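# Remove the cord tied around a flower bunch

## Task

Free the flowers from the cord wrapped around them, leaving the stems unbent and the blooms unsquashed.

## Robot and tools

Robot: two arms, left_arm and right_arm, each with a parallel two-finger gripper and a wrist camera. Cameras: cam_high, cam_low, cam_left_wrist, cam_right_wrist, each 504x504 pixels.

Frame: every pose, velocity and offset uses the scene frame. Its origin sits at table height, halfway between the two nominal arm bases. +z points up, +x points out across the table, and left_arm is on the +y side (this has nothing to do with which side of an image it appears on). Measured bases: left_arm at (-0.036, +0.360, +0.040) m, right_arm at (+0.005, -0.259, +0.044) m, both nearly unrotated. The fingers point along the gripper's own +z and spread along its y. end_effector_position is the spot between the pads, about 1 cm back from the tips. Printed poses may be off by a few cm, more at long reach.

Command row: 14 numbers, each in [-1, 1], always for both arms: left dx, dy, dz, rx, ry, rz, opening, then the same seven for right. dx..rz form an offset (not a pose) measured from that arm's Hand target as it stood when the action or move began, along scene axes; the arm rotates about its Hand target position. 1.0 equals 0.6 m of travel or 180 degrees; rx, ry, rz are a single rotation vector. A translation longer than 1.0 gets scaled down along its direction. Opening is absolute: +1 fully open (0.094 m), -1 shut. Sending the same offset again moves the arm further. All six pose numbers at 0 re-asks for the current Hand target; to leave a gripper unchanged, repeat its current opening (0 is a real command, half open).

execute_actions(actions, cameras): actions is a list of actions; each action is a list of up to 15 rows, one per 1/30 s step; a short action repeats its final row to fill 15 steps. Every row in an action counts from that action's start pose. Images come back only when actions is empty or cameras lists names (["all"] for all, [] for none).

move(target, speed, blend, opening_speed, grip_force, blocking, cameras): straight-line paths toward one row, or a list of up to 15 rows, all offsets from the same starting Hand targets. speed in m/s, 0.002 to 2.9, default 0.25; rotation capped at twice that in rad/s; one value or one per target. blend in metres rounds corners of a list; 0 stops at each. opening_speed is per second on the -1..+1 scale, at least 0.2. grip_force is newtons per pad, 10 to 50, one value or one per arm; it persists, and low values close slowly. blocking=false returns after about 0.5 s while motion continues. A move caps at 10 s and ignores obstacles and the other arm. The result adds a "move:" line: done (within 10 mm and 2 degrees), off_target, moving, held or fault, plus limits=paced (pose clipped) or limits=held (steps withheld).

wait(seconds 0 to 10) lets time pass holding commands; a running move continues. stop brakes a running move. zoom_image(camera, region [x0, y0, x1, y1], at most 504 each way) enlarges part of the newest image of that camera. read_manual gives only licence text. finished_scene(scene) ends the scene irreversibly; the goal must persist without the robot. Scene 1 is practice.

Results: end_effector_position (m) and end_effector_quat_wxyz per arm; Hand target (the last commanded pose after clipping; next offsets start here); Tool commands; grip_measured (finger gap on the command scale, reads up to about 2.5 mm wide when empty); grip_effort_nm (motor effort, negative closing, not a pad force, keeps a residue at rest); Joint positions (last entry is the gap in metres); joint torques (include gravity and offsets, joints 1-3 wrap at ±28 N m); joint velocities, possibly shown as within noise. MOTOR HOT appears near 75 °C; at 90 °C the arm folds and idles for the rest of the scene.

Behaviour: each control step limits the commanded orientation to 40 degrees from the measured one. Friction and weight can leave a gripper a few cm short; a fresh command, even zeros, asks again, or send the gap as an offset. A blocked arm keeps pressing until commanded back past its gripper. Fast moves lag, overshoot and hit harder.

Avoid: hitting the table, fixtures or the other arm; grippers or wrist cameras touching each other (the clearance check does not catch that); closing on the other arm's fingers; paths near an arm's own base; camera cables rubbing objects; dropping things or letting anything leave the table; releasing moving parts; long stretched holds that heat motors. The flowers are fragile: use low grip_force and a slow opening_speed, approach gently, and release by commanding an opening well above grip_measured. Something may occasionally nudge loose objects.

Each tool is called by a JSON object that holds its "method" and its "body", one argument or row to a line.

## Session

{"method": "execute_actions", "body": {
  "actions": []
}}

Scene clock: 0.00 s.
left_arm: end_effector_position=(+0.3606, +0.3993, +0.1484) grip_measured=+1.000 grip_effort_nm=n/a end_effector_quat_wxyz=(+0.600, -0.067, +0.796, +0.049) | right_arm: end_effector_position=(+0.3960, -0.3022, +0.1390) grip_measured=+1.000 grip_effort_nm=n/a end_effector_quat_wxyz=(+0.562, +0.101, +0.818, -0.071)
Joint positions: left_arm=[0.04 1.537 0.349 0.907 -0.118 -0.037 0.094] | right_arm=[-0.026 1.514 0.378 0.762 0.219 0.082 0.094]
Joint velocities: within noise
Joint torques (N m): no reading
Heat: left arm: 31 °C; right arm: 31 °C.
Hand target: left_arm +0.3602, +0.3993, +0.1467; +0.596, -0.068, +0.799, +0.050 | right_arm +0.3979, -0.3026, +0.1438; +0.568, +0.102, +0.814, -0.071
Tool commands: left_gripper/opening=+1.0 right_gripper/opening=+1.0

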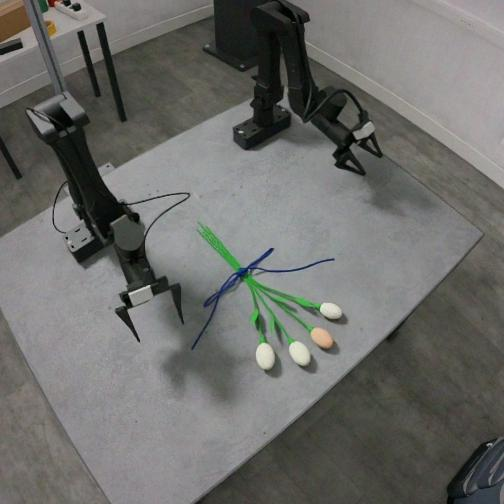

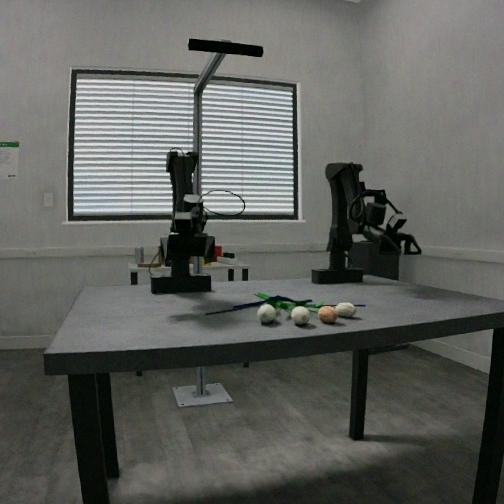

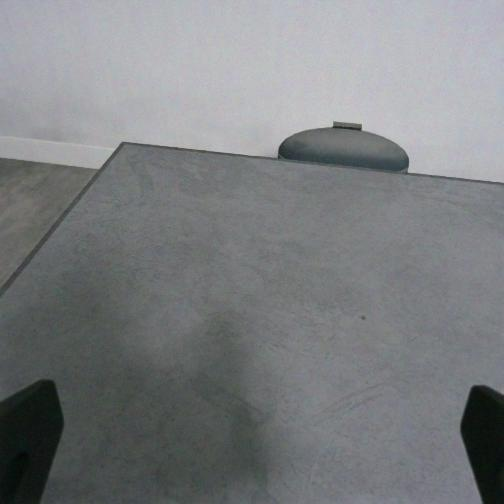

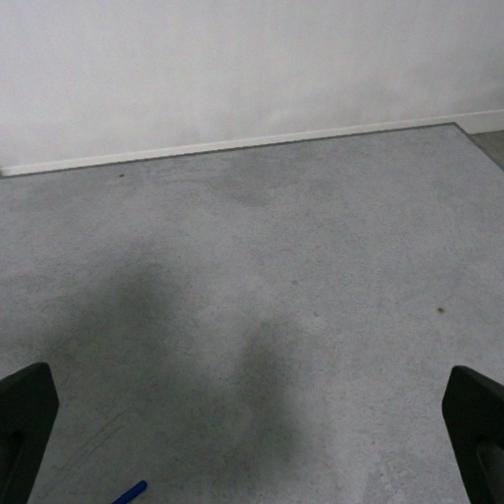

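{"method": "zoom_image", "body": {
  "camera": "cam_high",
  "region": [170, 210, 350, 390]
}}

{"method": "zoom_image", "body": {
  "camera": "cam_high",
  "region": [190, 235, 290, 335]
}}

{"method": "zoom_image", "body": {
  "camera": "cam_low",
  "region": [200, 270, 380, 340]
}}

Scaled by 2.800 from the camera's 504x504 image, which has a finer 720x720 frame.

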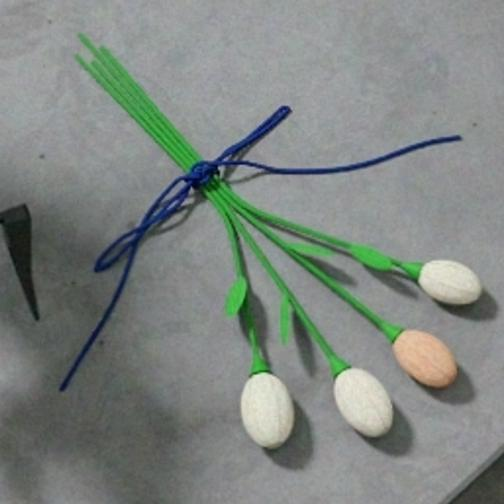

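Scaled by 5.040 from the camera's 504x504 image, which has a finer 720x720 frame.

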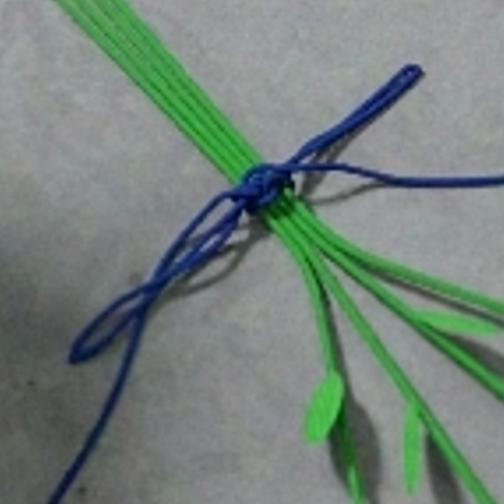

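Scaled by 2.800 from the camera's 504x504 image, which has a finer 720x720 frame.

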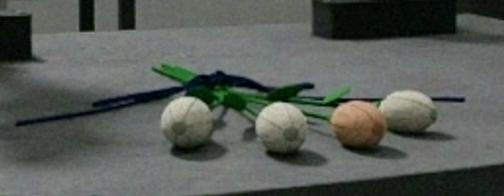

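{"method": "move", "body": {
  "target": [0,0,0,0,0,0,1,-0.147,0.45,0.177,0.0309,0.2477,0.0753,1],
  "cameras": ["all"]
}}

Scene clock: 93.10 s.
left_arm: end_effector_position=(+0.3606, +0.3993, +0.1484) grip_measured=+1.000 grip_effort_nm=0.00 end_effector_quat_wxyz=(+0.600, -0.067, +0.796, +0.049) | right_arm: end_effector_position=(+0.3083, -0.0344, +0.2455) grip_measured=+1.000 grip_effort_nm=0.00 end_effector_quat_wxyz=(+0.216, -0.005, +0.976, -0.001)
Joint positions: left_arm=[0.04 1.537 0.349 0.907 -0.118 -0.037 0.094] | right_arm=[0.762 1.687 1.649 -1.212 0.299 0.717 0.094]
Joint torques (N m): left_arm=[0.06 -5.82 6.3 2.12 0.05 -0.03] | right_arm=[0.01 -6.23 8.53 0.69 0.18 0.03]
Heat: left arm: 34 °C; right arm: 37 °C.
Hand target: left_arm +0.3602, +0.3993, +0.1467; +0.596, -0.068, +0.799, +0.050 | right_arm +0.3097, -0.0325, +0.2500; +0.216, -0.001, +0.976, +0.000
Off the commanded pose: left_arm 0.002 m, 1 deg | right_arm 0.005 m, 0 deg.
move: done

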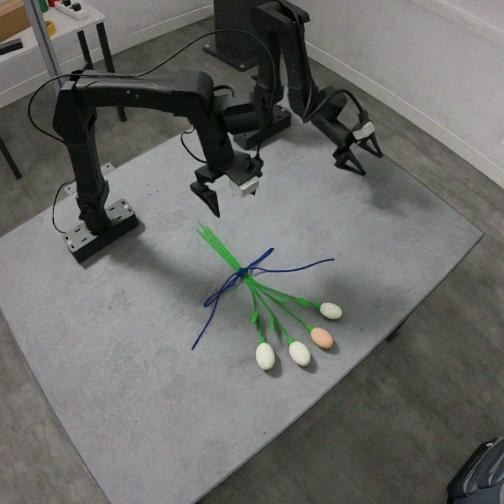

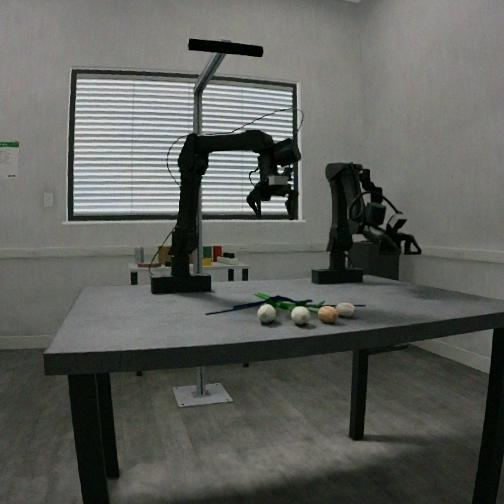

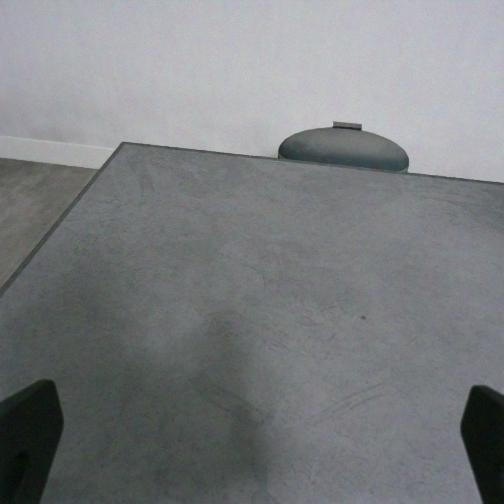

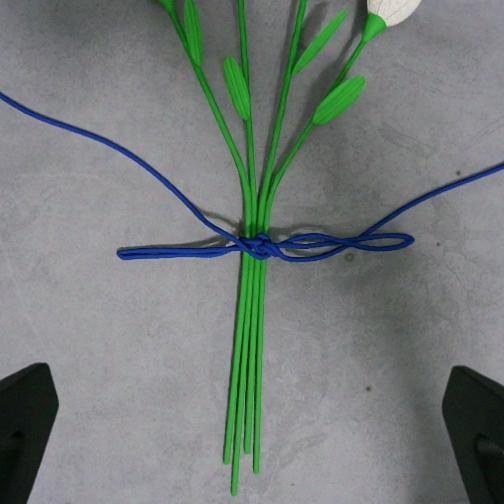

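{"method": "zoom_image", "body": {
  "camera": "cam_right_wrist",
  "region": [100, 170, 430, 320]
}}

{"method": "zoom_image", "body": {
  "camera": "cam_right_wrist",
  "region": [210, 210, 320, 290]
}}

Scaled by 1.527 from the camera's 504x504 image, which has a finer 720x720 frame.

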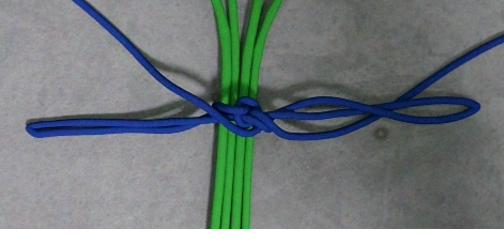

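Scaled by 4.582 from the camera's 504x504 image, which has a finer 720x720 frame.

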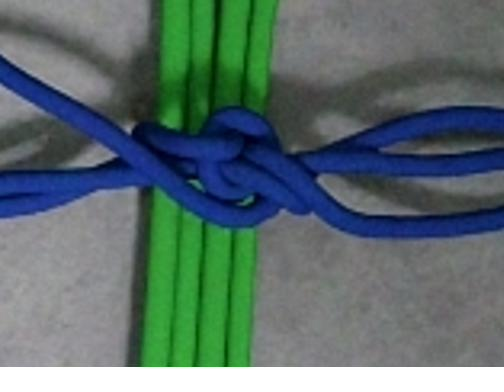

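{"method": "move", "body": {
  "target": [0.1663,-0.3655,0.0888,-0.2559,0.3358,0.2626,1,0.167,-0.396,-0.083,0.0762,0.1244,-0.3449,1],
  "cameras": ["all"]
}}

Scene clock: 187.60 s.
left_arm: end_effector_position=(+0.4600, +0.1778, +0.2213) grip_measured=+1.000 grip_effort_nm=0.00 end_effector_quat_wxyz=(+0.108, -0.525, +0.832, -0.141) | right_arm: end_effector_position=(+0.4088, -0.2701, +0.1985) grip_measured=+1.000 grip_effort_nm=-0.01 end_effector_quat_wxyz=(+0.009, +0.519, +0.855, +0.004)
Joint positions: left_arm=[-0.357 2.472 2.79 -1.532 0 -1.479 0.094] | right_arm=[-0.042 2.105 2.103 -1.549 0.002 1.061 0.094]
Joint torques (N m): left_arm=[0.24 -10.96 8.06 0.99 -0.01 -0.03] | right_arm=[0.02 -8.98 7.9 -0.02 -0.06 0.07]
Heat: left arm: 35 °C; right arm: 33 °C.
Hand target: left_arm +0.4600, +0.1800, +0.2000; +0.001, -0.537, +0.843, -0.001 | right_arm +0.4099, -0.2702, +0.2003; +0.000, +0.523, +0.852, +0.000
Off the commanded pose: left_arm 0.021 m, 20 deg | right_arm 0.002 m, 1 deg.
joint sent to its limit (left arm) — joint 4 (wrist pitch), lower limit. The joint targets are off in orientation, not in position.
joint sent to its limit (right arm) — joint 4 (wrist pitch), lower limit. The joint targets still meet the commanded pose.
move: off_target (left_arm)

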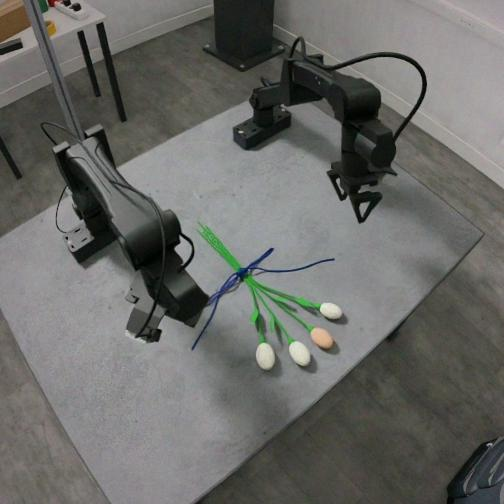

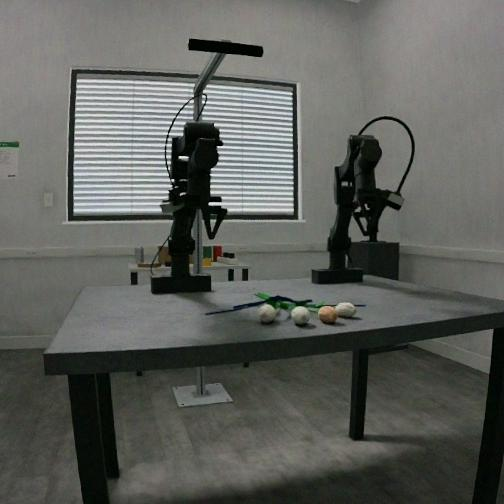

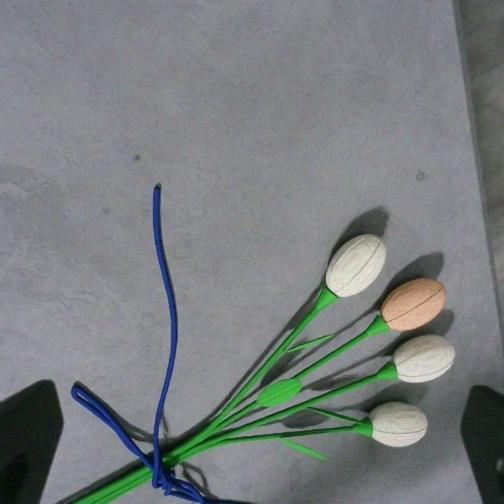

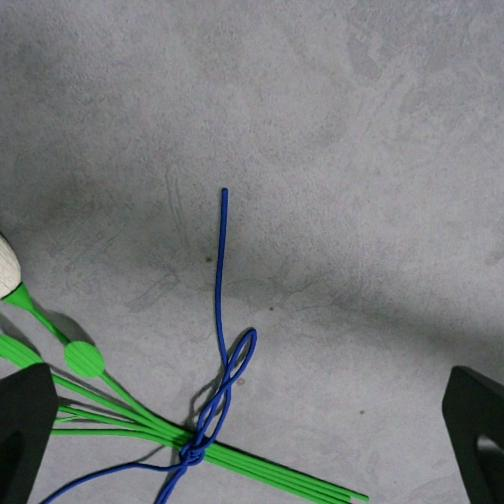

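{"method": "move", "body": {
  "target": [0.0017,-0.0367,-0.2167,-0.0167,-0.0412,-0.0056,0.1,0.0118,0.0503,-0.2172,0,0,-0.0167,0.1],
  "cameras": ["all"],
  "speed": 0.15
}}

Scene clock: 342.37 s.
left_arm: end_effector_position=(+0.4608, +0.1602, +0.0876) grip_measured=+0.102 grip_effort_nm=-0.11 end_effector_quat_wxyz=(+0.048, -0.527, +0.846, -0.069) | right_arm: end_effector_position=(+0.4157, -0.2425, +0.0753) grip_measured=+0.102 grip_effort_nm=-0.09 end_effector_quat_wxyz=(-0.001, +0.544, +0.839, +0.000)
Joint positions: left_arm=[-0.386 2.584 2.489 -1.307 0.004 -1.498 0.052] | right_arm=[0.024 2.157 1.691 -1.105 0 1.187 0.052]
Joint torques (N m): left_arm=[-0.57 -12.72 8.76 0.9 0 -0.09] | right_arm=[0.53 -9.85 5.19 0.38 0 0.06]
Heat: left arm: 29 °C; right arm: 35 °C.
Hand target: left_arm +0.4610, +0.1580, +0.0700; +0.041, -0.528, +0.846, -0.057 | right_arm +0.4171, -0.2400, +0.0700; +0.000, +0.545, +0.838, +0.000
Off the commanded pose: left_arm 0.018 m, 2 deg | right_arm 0.006 m, 0 deg.
move: off_target (left_arm)

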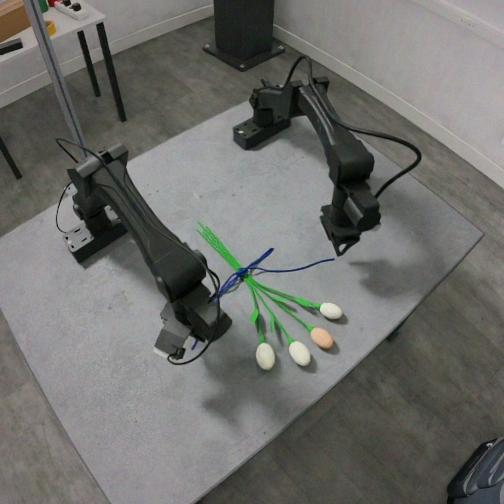

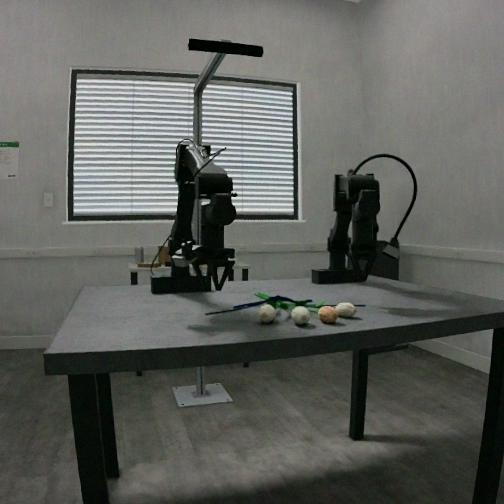

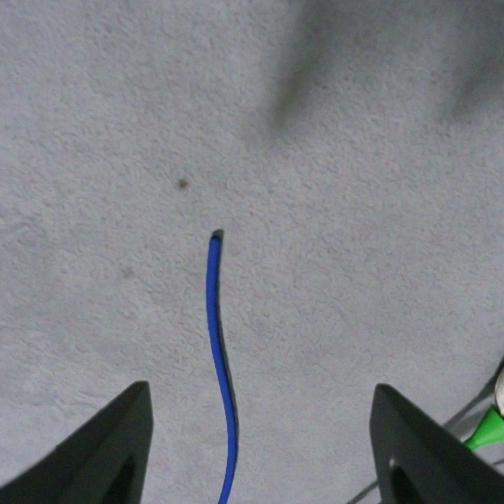

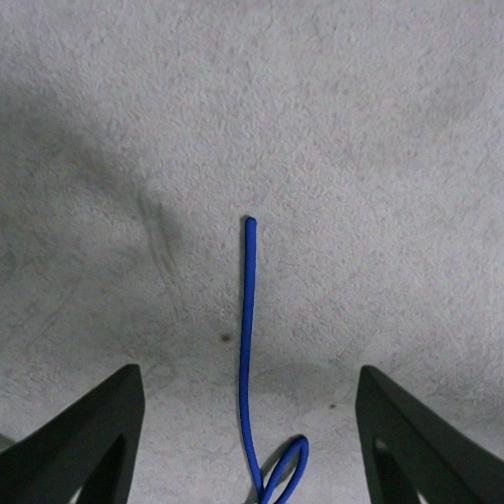

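{"method": "move", "body": {
  "target": [-0.0075,0.0037,-0.0667,0,0,0,0.1,0,0,-0.0667,0,0,0,0.1],
  "cameras": ["cam_left_wrist","cam_right_wrist"],
  "speed": 0.1
}}

Scene clock: 364.73 s.
left_arm: end_effector_position=(+0.4589, +0.1609, +0.0361) grip_measured=+0.102 grip_effort_nm=-0.11 end_effector_quat_wxyz=(+0.043, -0.528, +0.846, -0.062) | right_arm: end_effector_position=(+0.4170, -0.2425, +0.0369) grip_measured=+0.102 grip_effort_nm=-0.09 end_effector_quat_wxyz=(+0.001, +0.544, +0.839, +0.001)
Joint positions: left_arm=[-0.386 2.584 2.287 -1.123 0.004 -1.498 0.052] | right_arm=[0.024 2.202 1.604 -0.97 0 1.187 0.052]
Joint torques (N m): left_arm=[-0.42 -16.05 6.09 0.93 0.03 -0.06] | right_arm=[0.46 -9.76 4.86 0.34 -0.01 0.07]
Heat: left arm: 30 °C; right arm: 33 °C.
Hand target: left_arm +0.4566, +0.1602, +0.0301; +0.041, -0.528, +0.846, -0.057 | right_arm +0.4170, -0.2400, +0.0299; +0.000, +0.545, +0.838, +0.000
Off the commanded pose: left_arm 0.007 m, 1 deg | right_arm 0.007 m, 0 deg.
move: done
Images, in order (width x height): cam_left_wrist 504x504, cam_right_wrist 504x504.

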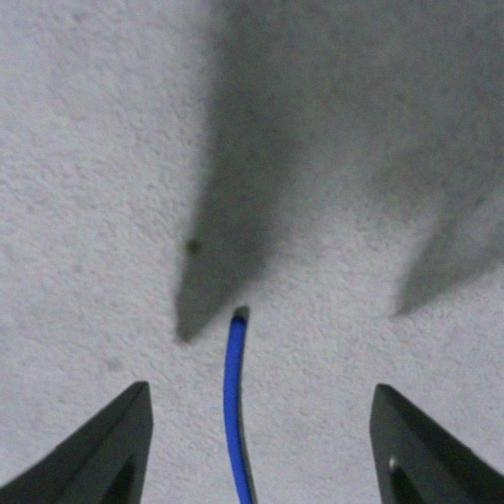

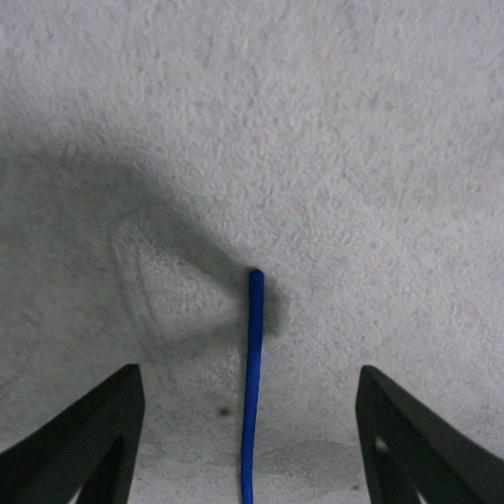

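{"method": "move", "body": {
  "target": [-0.0083,-0.0183,-0.03,0,0,0,0.1,0,0,-0.0333,0,0,0,0.1],
  "cameras": ["cam_left_wrist","cam_right_wrist","cam_low"],
  "speed": 0.05
}}

Scene clock: 379.00 s.
left_arm: end_effector_position=(+0.4551, +0.1481, +0.0231) grip_measured=+0.102 grip_effort_nm=-0.11 end_effector_quat_wxyz=(+0.044, -0.527, +0.846, -0.067) | right_arm: end_effector_position=(+0.4184, -0.2424, +0.0186) grip_measured=+0.102 grip_effort_nm=-0.09 end_effector_quat_wxyz=(+0.003, +0.544, +0.839, +0.002)
Joint positions: left_arm=[-0.411 2.584 2.234 -1.059 0.004 -1.521 0.052] | right_arm=[0.024 2.23 1.573 -0.906 0 1.187 0.052]
Joint torques (N m): left_arm=[-0.36 -15.13 5.83 0.95 -0.05 -0.08] | right_arm=[0.31 -9.66 4.62 0.37 0.01 0.05]
Heat: left arm: 30 °C; right arm: 32 °C.
Hand target: left_arm +0.4516, +0.1493, +0.0121; +0.041, -0.529, +0.846, -0.058 | right_arm +0.4170, -0.2400, +0.0099; +0.000, +0.545, +0.838, +0.000
Off the commanded pose: left_arm 0.012 m, 1 deg | right_arm 0.009 m, 1 deg.
move: off_target (left_arm)
Images, in order (width x height): cam_low 504x504, cam_left_wrist 504x504, cam_right_wrist 504x504.

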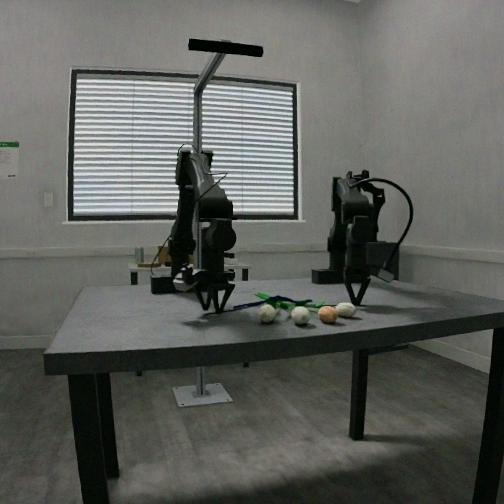

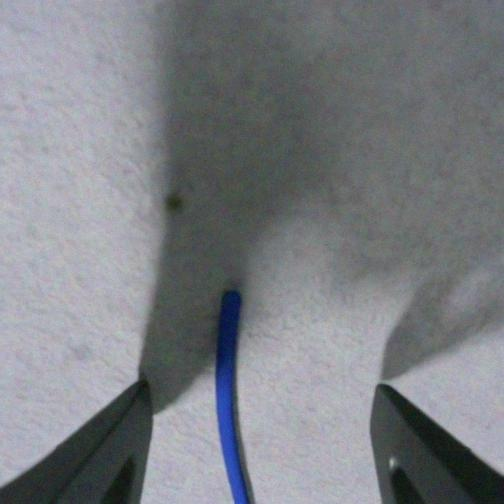

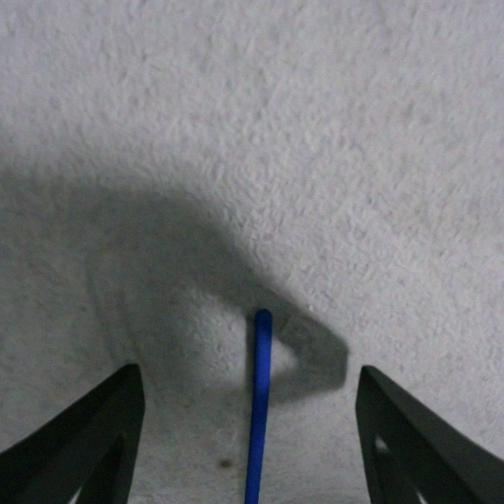

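{"method": "move", "body": {
  "target": [0,0,-0.008,0,0,0,0.1,0,0,-0.009,0,0,0,0.1],
  "cameras": ["cam_left_wrist","cam_right_wrist"],
  "speed": 0.03
}}

Scene clock: 392.70 s.
left_arm: end_effector_position=(+0.4555, +0.1479, +0.0216) grip_measured=+0.102 grip_effort_nm=-0.11 end_effector_quat_wxyz=(+0.045, -0.527, +0.846, -0.069) | right_arm: end_effector_position=(+0.4193, -0.2424, +0.0144) grip_measured=+0.102 grip_effort_nm=-0.09 end_effector_quat_wxyz=(+0.005, +0.544, +0.839, +0.003)
Joint positions: left_arm=[-0.411 2.584 2.227 -1.05 0.004 -1.521 0.052] | right_arm=[0.024 2.237 1.566 -0.889 0 1.187 0.052]
Joint torques (N m): left_arm=[-0.23 -14.9 5.39 1.05 -0.04 -0.07] | right_arm=[0.43 -9.44 4.52 0.44 0 0.03]
Heat: left arm: 31 °C; right arm: 32 °C.
Hand target: left_arm +0.4516, +0.1493, +0.0072; +0.041, -0.529, +0.846, -0.057 | right_arm +0.4171, -0.2400, +0.0046; +0.000, +0.545, +0.838, +0.000
Off the commanded pose: left_arm 0.015 m, 1 deg | right_arm 0.011 m, 1 deg.
move: off_target (left_arm, right_arm)
Images, in order (width x height): cam_left_wrist 504x504, cam_right_wrist 504x504.

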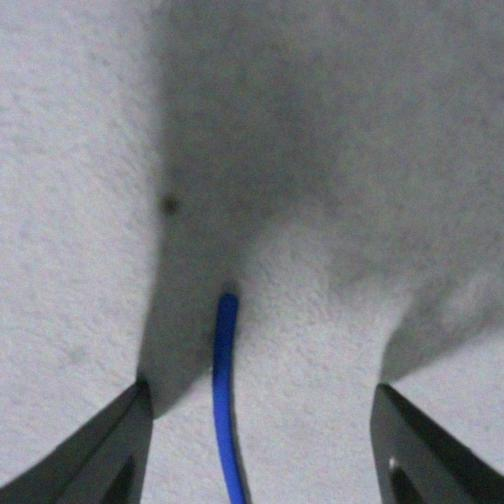

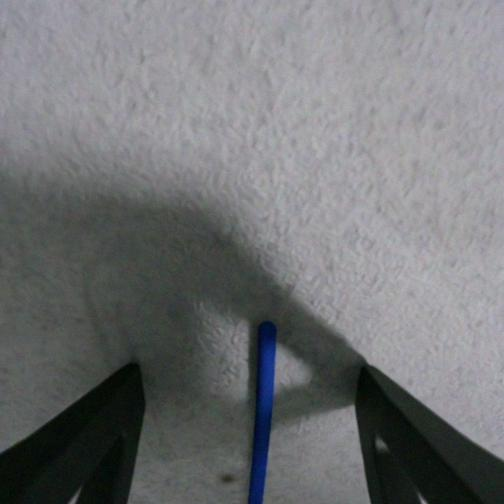

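{"method": "move", "body": {
  "target": [0,0,0.005,0,0,0,-1,0,0,0.006,0,0,0,-1],
  "cameras": ["cam_left_wrist","cam_right_wrist"],
  "speed": 0.03,
  "opening_speed": 0.5,
  "grip_force": 35
}}

Scene clock: 404.60 s.
left_arm: end_effector_position=(+0.4557, +0.1479, +0.0216) grip_measured=-0.985 grip_effort_nm=-0.72 end_effector_quat_wxyz=(+0.045, -0.527, +0.846, -0.069) | right_arm: end_effector_position=(+0.4194, -0.2424, +0.0144) grip_measured=-0.937 grip_effort_nm=-0.75 end_effector_quat_wxyz=(+0.005, +0.544, +0.839, +0.004)
Joint positions: left_arm=[-0.411 2.584 2.227 -1.049 0.004 -1.521 0.001] | right_arm=[0.024 2.237 1.566 -0.888 0 1.187 0.003]
Joint torques (N m): left_arm=[-0.2 -14.98 6.16 0.9 -0.02 -0.06] | right_arm=[0.46 -9.98 4.89 0.27 -0.01 0.06]
Heat: left arm: 31 °C; right arm: 31 °C.
Hand target: left_arm +0.4515, +0.1493, +0.0102; +0.041, -0.529, +0.846, -0.057 | right_arm +0.4171, -0.2400, +0.0082; +0.000, +0.545, +0.838, +0.000
Off the commanded pose: left_arm 0.012 m, 1 deg | right_arm 0.007 m, 1 deg.
grip_force (N): 35, 35
move: off_target (left_arm)
Images, in order (width x height): cam_left_wrist 504x504, cam_right_wrist 504x504.

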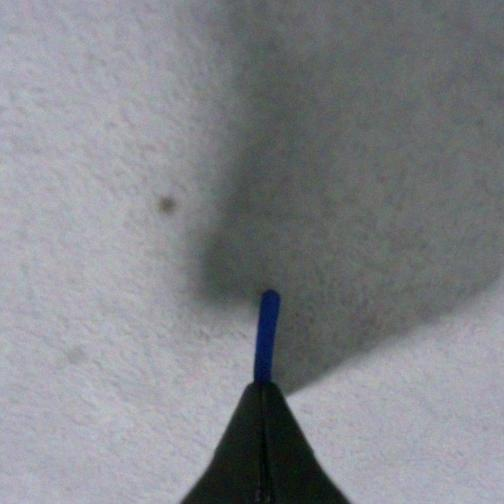

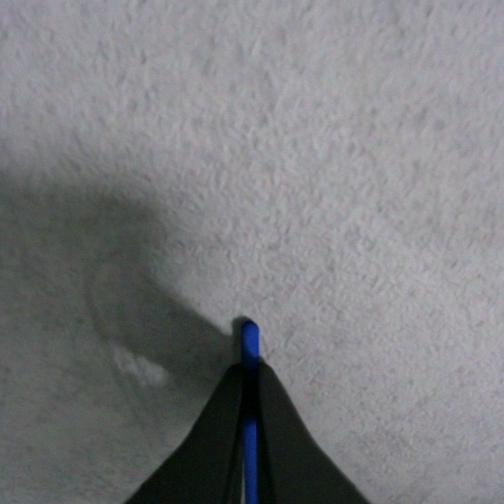

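{"method": "zoom_image", "body": {
  "camera": "cam_left_wrist",
  "region": [190, 270, 350, 430]
}}

Scaled by 3.150 from the camera's 504x504 image, which has a finer 720x720 frame.

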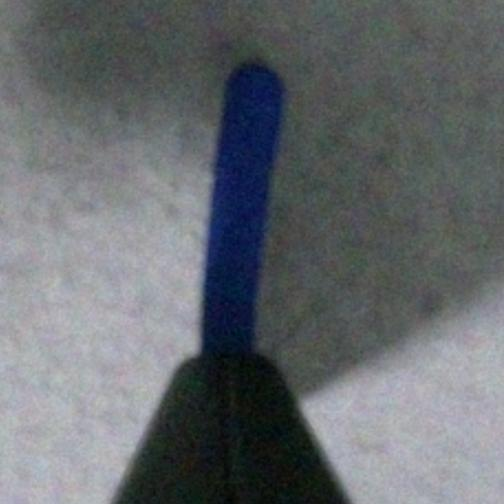

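{"method": "move", "body": {
  "target": [0,0,-0.005,0,0,0,-0.6,0,0,0,0,0,0,-1],
  "speed": 0.03
}}

{"method": "move", "body": {
  "target": [0,0,-0.01,0,0,0,-0.6,0,0,0,0,0,0,-1],
  "cameras": ["cam_left_wrist","cam_right_wrist"],
  "speed": 0.03
}}

Scene clock: 422.07 s.
left_arm: end_effector_position=(+0.4566, +0.1475, +0.0215) grip_measured=-0.602 grip_effort_nm=0.11 end_effector_quat_wxyz=(+0.046, -0.527, +0.846, -0.071) | right_arm: end_effector_position=(+0.4194, -0.2424, +0.0144) grip_measured=-0.937 grip_effort_nm=-0.76 end_effector_quat_wxyz=(+0.005, +0.544, +0.839, +0.004)
Joint positions: left_arm=[-0.411 2.584 2.226 -1.044 0.004 -1.521 0.019] | right_arm=[0.024 2.237 1.566 -0.888 0 1.187 0.003]
Joint torques (N m): left_arm=[-0.29 -14.71 5.56 0.92 -0.07 -0.08] | right_arm=[0.47 -9.96 4.82 0.31 0.02 0.04]
Heat: left arm: 32 °C; right arm: 31 °C.
Hand target: left_arm +0.4515, +0.1493, +0.0072; +0.041, -0.529, +0.846, -0.057 | right_arm +0.4171, -0.2400, +0.0082; +0.000, +0.545, +0.838, +0.000
Off the commanded pose: left_arm 0.015 m, 2 deg | right_arm 0.007 m, 1 deg.
grip_force (N): 35, 35
move: off_target (left_arm)

Scene clock: 422.77 s.
left_arm: end_effector_position=(+0.4561, +0.1477, +0.0191) grip_measured=-0.602 grip_effort_nm=0.11 end_effector_quat_wxyz=(+0.046, -0.527, +0.846, -0.070) | right_arm: end_effector_position=(+0.4194, -0.2424, +0.0144) grip_measured=-0.937 grip_effort_nm=-0.76 end_effector_quat_wxyz=(+0.005, +0.544, +0.839, +0.004)
Joint positions: left_arm=[-0.411 2.584 2.217 -1.036 0.004 -1.521 0.019] | right_arm=[0.024 2.237 1.566 -0.888 0 1.187 0.003]
Joint torques (N m): left_arm=[-0.23 -14.37 5.18 1.06 -0.02 -0.08] | right_arm=[0.55 -9.92 4.85 0.28 -0.03 0.04]
Heat: left arm: 32 °C; right arm: 31 °C.
Hand target: left_arm +0.4515, +0.1493, +0.0012; +0.041, -0.529, +0.846, -0.057 | right_arm +0.4171, -0.2400, +0.0082; +0.000, +0.545, +0.838, +0.000
Off the commanded pose: left_arm 0.019 m, 2 deg | right_arm 0.007 m, 1 deg.
grip_force (N): 35, 35
move: off_target (left_arm)
Images, in order (width x height): cam_left_wrist 504x504, cam_right_wrist 504x504.

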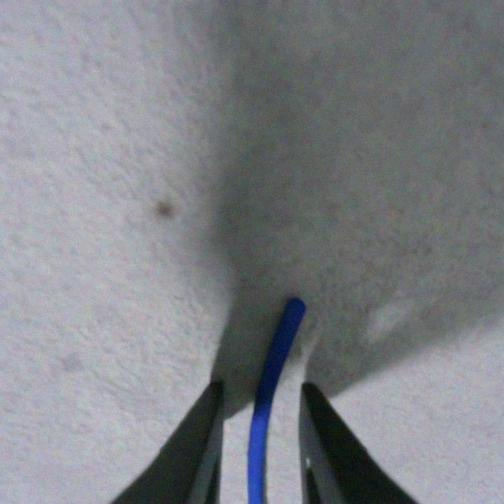

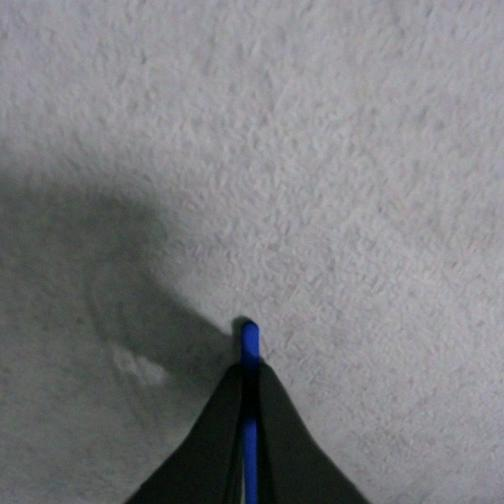

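Cord is between the left fingers. Close.

{"method": "move", "body": {
  "target": [0,0,0,0,0,0,-1,0,0,0,0,0,0,-1],
  "cameras": ["cam_left_wrist"],
  "speed": 0.03,
  "opening_speed": 0.5
}}

Scene clock: 428.07 s.
left_arm: end_effector_position=(+0.4556, +0.1479, +0.0184) grip_measured=-0.922 grip_effort_nm=-0.71 end_effector_quat_wxyz=(+0.045, -0.527, +0.846, -0.069) | right_arm: end_effector_position=(+0.4194, -0.2424, +0.0144) grip_measured=-0.937 grip_effort_nm=-0.76 end_effector_quat_wxyz=(+0.005, +0.544, +0.839, +0.004)
Joint positions: left_arm=[-0.411 2.584 2.214 -1.035 0.004 -1.521 0.004] | right_arm=[0.024 2.237 1.566 -0.888 0 1.187 0.003]
Joint torques (N m): left_arm=[-0.47 -14.43 5.38 1.11 -0.06 -0.09] | right_arm=[0.43 -9.95 4.98 0.27 0.01 0.05]
Heat: left arm: 32 °C; right arm: 31 °C.
Hand target: left_arm +0.4516, +0.1493, +0.0013; +0.041, -0.529, +0.846, -0.058 | right_arm +0.4171, -0.2400, +0.0082; +0.000, +0.545, +0.838, +0.000
Off the commanded pose: left_arm 0.018 m, 1 deg | right_arm 0.007 m, 1 deg.
grip_force (N): 35, 35
move: off_target (left_arm)
Images, in order (width x height): cam_left_wrist 504x504.

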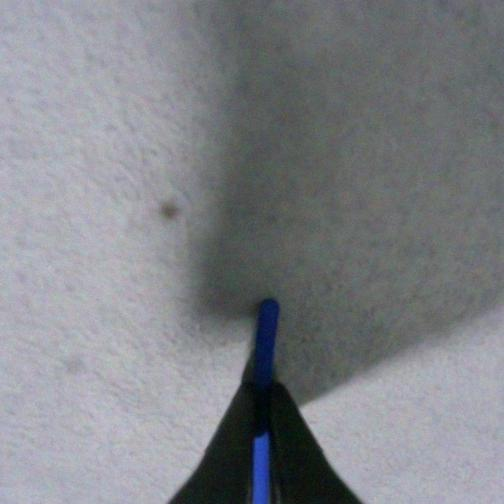

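{"method": "move", "body": {
  "target": [-0.1117,0.108,0.05,0,0,0,-1,-0.07,-0.0667,0.0417,0,0,0,-1],
  "cameras": ["all"],
  "speed": 0.06
}}

Scene clock: 445.80 s.
left_arm: end_effector_position=(+0.3809, +0.2108, +0.0163) grip_measured=-0.924 grip_effort_nm=-0.75 end_effector_quat_wxyz=(+0.026, -0.529, +0.847, -0.047) | right_arm: end_effector_position=(+0.3762, -0.2766, +0.0242) grip_measured=-0.937 grip_effort_nm=-0.76 end_effector_quat_wxyz=(-0.009, +0.546, +0.838, -0.002)
Joint positions: left_arm=[-0.341 2.244 1.599 -0.82 0.019 -1.455 0.004] | right_arm=[-0.066 2.097 1.378 -0.869 -0.005 1.102 0.003]
Joint torques (N m): left_arm=[0.35 -17.51 5.27 0.82 -0.1 0.04] | right_arm=[-0.68 -12.55 4.08 0.09 0.06 -0.1]
Heat: left arm: 31 °C; right arm: 31 °C.
Hand target: left_arm +0.3845, +0.2141, +0.0313; +0.041, -0.528, +0.846, -0.057 | right_arm +0.3749, -0.2801, +0.0331; +0.000, +0.545, +0.838, +0.000
Off the commanded pose: left_arm 0.016 m, 2 deg | right_arm 0.010 m, 1 deg.
grip_force (N): 35, 35
move: off_target (left_arm)

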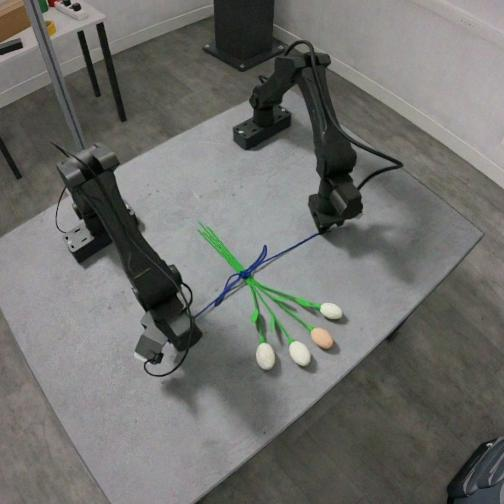

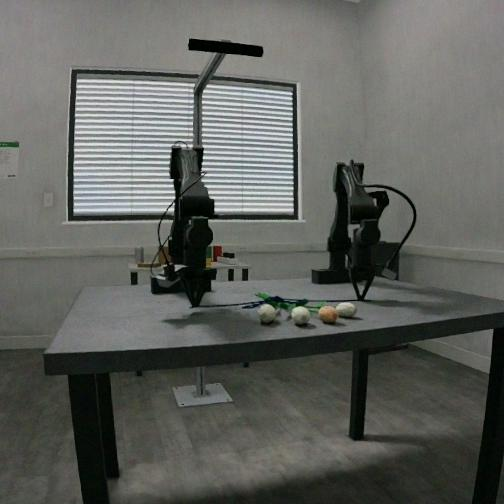

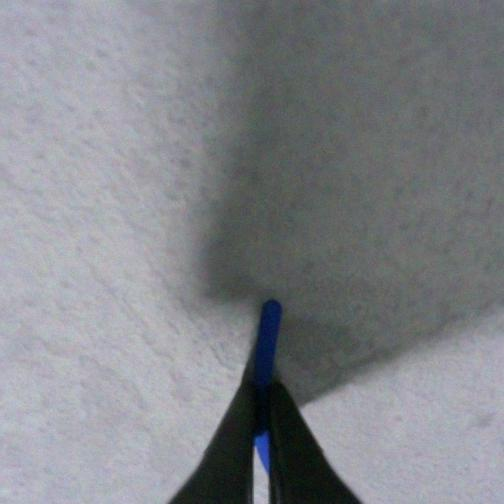

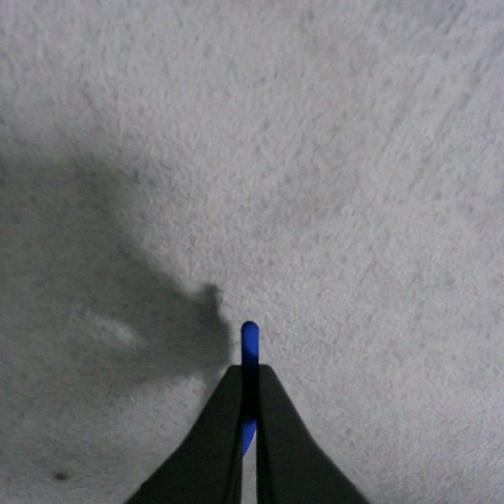

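{"method": "zoom_image", "body": {
  "camera": "cam_high",
  "region": [180, 215, 340, 335]
}}

Scaled by 3.150 from the camera's 504x504 image, which has a finer 720x720 frame.

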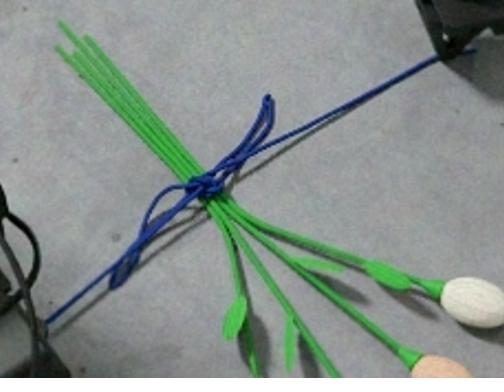

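{"method": "move", "body": {
  "target": [-0.02,0.12,0.035,0,0,0,-1,-0.017,-0.1,0.008,0,0,0,-1],
  "cameras": ["cam_high","cam_left_wrist"],
  "speed": 0.06
}}

{"method": "zoom_image", "body": {
  "camera": "cam_high",
  "region": [180, 215, 340, 335]
}}

Scene clock: 458.63 s.
left_arm: end_effector_position=(+0.3743, +0.2838, +0.0392) grip_measured=-0.924 grip_effort_nm=-0.75 end_effector_quat_wxyz=(+0.032, -0.530, +0.846, -0.053) | right_arm: end_effector_position=(+0.3672, -0.3378, +0.0270) grip_measured=-0.937 grip_effort_nm=-0.76 end_effector_quat_wxyz=(-0.006, +0.547, +0.837, +0.000)
Joint positions: left_arm=[-0.173 2.109 1.473 -0.817 0.036 -1.292 0.004] | right_arm=[-0.233 2.084 1.371 -0.869 -0.005 0.937 0.003]
Joint torques (N m): left_arm=[0.17 -16.24 5.35 0.72 0 0.07] | right_arm=[-0.28 -12.41 4.79 -0.02 0.04 -0.11]
Heat: left arm: 30 °C; right arm: 31 °C.
Hand target: left_arm +0.3725, +0.2861, +0.0523; +0.041, -0.529, +0.846, -0.057 | right_arm +0.3647, -0.3400, +0.0379; +0.000, +0.545, +0.838, +0.000
Off the commanded pose: left_arm 0.013 m, 1 deg | right_arm 0.011 m, 1 deg.
grip_force (N): 35, 35
move: off_target (left_arm, right_arm)
Images, in order (width x height): cam_high 504x504, cam_left_wrist 504x504.

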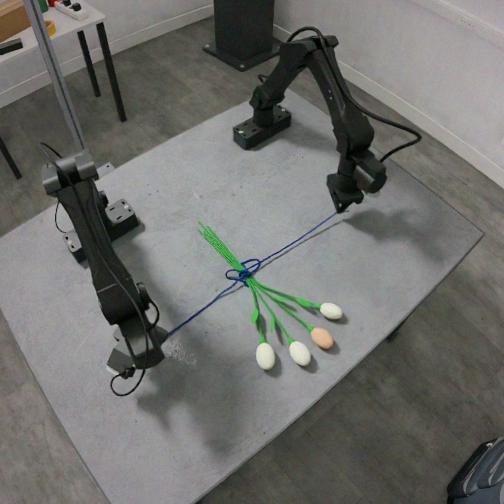

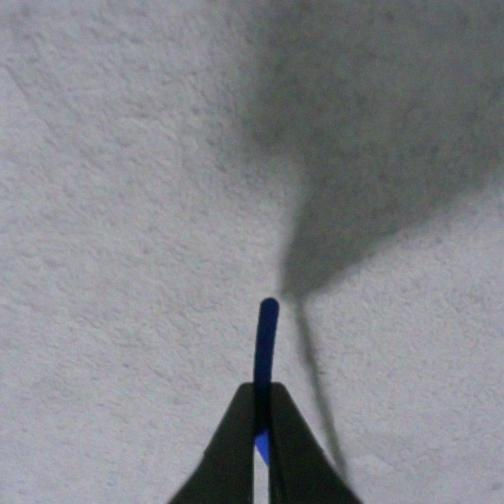

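Scaled by 3.150 from the camera's 504x504 image, which has a finer 720x720 frame.

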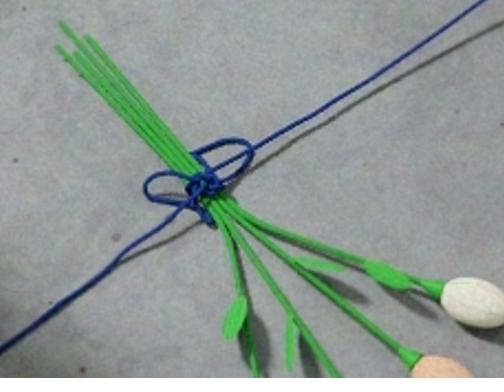

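{"method": "move", "body": {
  "target": [-0.01,0.09,0,0,0,0,-1,-0.01,-0.09,0,0,0,0,-1],
  "cameras": ["cam_high"],
  "speed": 0.06
}}

{"method": "zoom_image", "body": {
  "camera": "cam_high",
  "region": [180, 215, 340, 335]
}}

Scene clock: 466.77 s.
left_arm: end_effector_position=(+0.3649, +0.3388, +0.0390) grip_measured=-0.924 grip_effort_nm=-0.75 end_effector_quat_wxyz=(+0.026, -0.531, +0.846, -0.049) | right_arm: end_effector_position=(+0.3555, -0.3902, +0.0319) grip_measured=-0.937 grip_effort_nm=-0.76 end_effector_quat_wxyz=(-0.004, +0.547, +0.837, +0.002)
Joint positions: left_arm=[-0.034 2.071 1.414 -0.817 0.053 -1.155 0.004] | right_arm=[-0.376 2.084 1.393 -0.886 -0.005 0.794 0.003]
Joint torques (N m): left_arm=[0.02 -15.98 5.49 0.82 0.08 0.01] | right_arm=[-0.24 -9.88 7.05 -0.05 0.06 -0.07]
Heat: left arm: 30 °C; right arm: 31 °C.
Hand target: left_arm +0.3665, +0.3401, +0.0523; +0.041, -0.529, +0.846, -0.057 | right_arm +0.3588, -0.3941, +0.0380; +0.000, +0.545, +0.838, +0.000
Off the commanded pose: left_arm 0.013 m, 2 deg | right_arm 0.008 m, 1 deg.
grip_force (N): 35, 35
move: off_target (left_arm)
Images, in order (width x height): cam_high 504x504.

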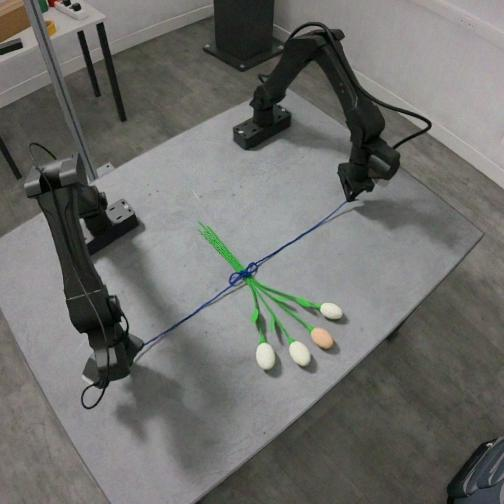

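Scaled by 3.150 from the camera's 504x504 image, which has a finer 720x720 frame.

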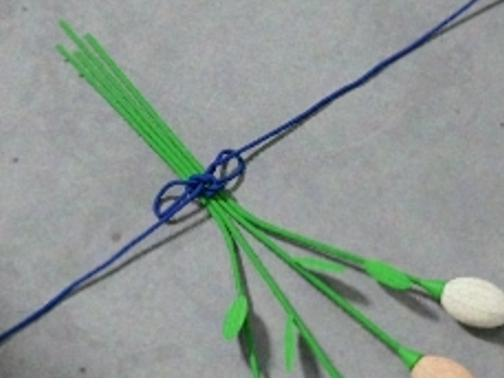

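{"method": "move", "body": {
  "target": [-0.01,0.075,0,0,0,0,-1,-0.02,-0.075,0,0,0,0,-1],
  "cameras": ["cam_high"],
  "speed": 0.06
}}

{"method": "zoom_image", "body": {
  "camera": "cam_high",
  "region": [180, 215, 340, 335]
}}

Scene clock: 475.53 s.
left_arm: end_effector_position=(+0.3590, +0.3837, +0.0391) grip_measured=-0.924 grip_effort_nm=-0.75 end_effector_quat_wxyz=(+0.025, -0.531, +0.845, -0.051) | right_arm: end_effector_position=(+0.3455, -0.4355, +0.0382) grip_measured=-0.937 grip_effort_nm=-0.76 end_effector_quat_wxyz=(+0.004, +0.547, +0.837, +0.003)
Joint positions: left_arm=[0.085 2.057 1.393 -0.817 0.067 -1.036 0.004] | right_arm=[-0.496 2.092 1.432 -0.902 -0.005 0.674 0.003]
Joint torques (N m): left_arm=[0.13 -15.77 5.23 0.82 0.07 0.07] | right_arm=[-0.38 -8.51 7.21 0.05 0.04 -0.04]
Heat: left arm: 29 °C; right arm: 31 °C.
Hand target: left_arm +0.3605, +0.3851, +0.0522; +0.041, -0.529, +0.846, -0.057 | right_arm +0.3469, -0.4390, +0.0380; +0.000, +0.545, +0.838, +0.000
Off the commanded pose: left_arm 0.013 m, 2 deg | right_arm 0.004 m, 1 deg.
grip_force (N): 35, 35
move: off_target (left_arm)
Images, in order (width x height): cam_high 504x504.

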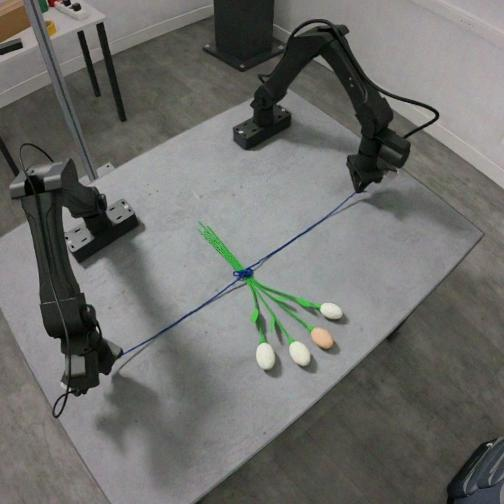

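Scaled by 3.150 from the camera's 504x504 image, which has a finer 720x720 frame.

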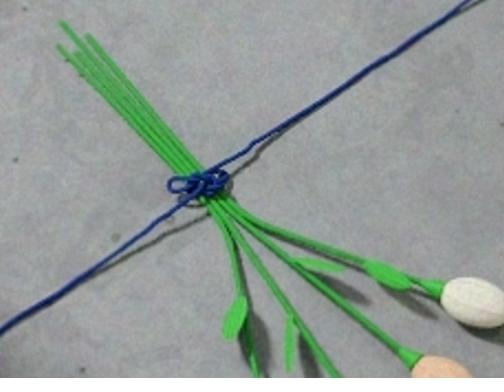

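{"method": "move", "body": {
  "target": [-0.005,0.04,0,0,0,0,-1,-0.01,-0.04,0,0,0,0,-1],
  "cameras": ["cam_high"],
  "speed": 0.05
}}

{"method": "zoom_image", "body": {
  "camera": "cam_high",
  "region": [200, 235, 300, 305]
}}

Scene clock: 483.47 s.
left_arm: end_effector_position=(+0.3569, +0.4076, +0.0392) grip_measured=-0.924 grip_effort_nm=-0.76 end_effector_quat_wxyz=(+0.026, -0.531, +0.845, -0.052) | right_arm: end_effector_position=(+0.3398, -0.4593, +0.0385) grip_measured=-0.937 grip_effort_nm=-0.76 end_effector_quat_wxyz=(+0.005, +0.547, +0.837, +0.003)
Joint positions: left_arm=[0.149 2.057 1.393 -0.817 0.075 -0.972 0.004] | right_arm=[-0.557 2.115 1.469 -0.916 -0.005 0.613 0.003]
Joint torques (N m): left_arm=[0.1 -15.56 5.53 0.73 0.07 0.04] | right_arm=[-0.4 -8.68 7.34 0.02 0.02 -0.12]
Heat: left arm: 31 °C; right arm: 32 °C.
Hand target: left_arm +0.3575, +0.4092, +0.0522; +0.041, -0.529, +0.846, -0.057 | right_arm +0.3409, -0.4630, +0.0380; +0.000, +0.545, +0.838, +0.000
Off the commanded pose: left_arm 0.013 m, 2 deg | right_arm 0.004 m, 1 deg.
grip_force (N): 35, 35
move: off_target (left_arm)
Images, in order (width x height): cam_high 504x504.

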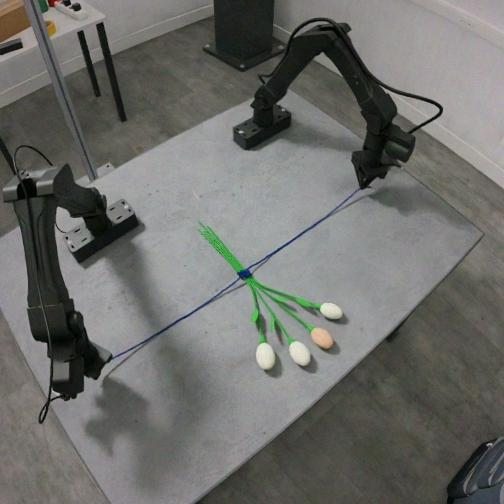

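Scaled by 5.040 from the camera's 504x504 image, which has a finer 720x720 frame.

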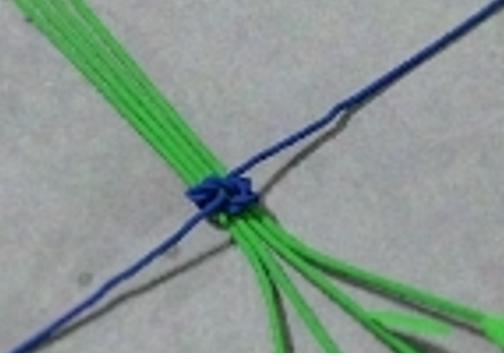

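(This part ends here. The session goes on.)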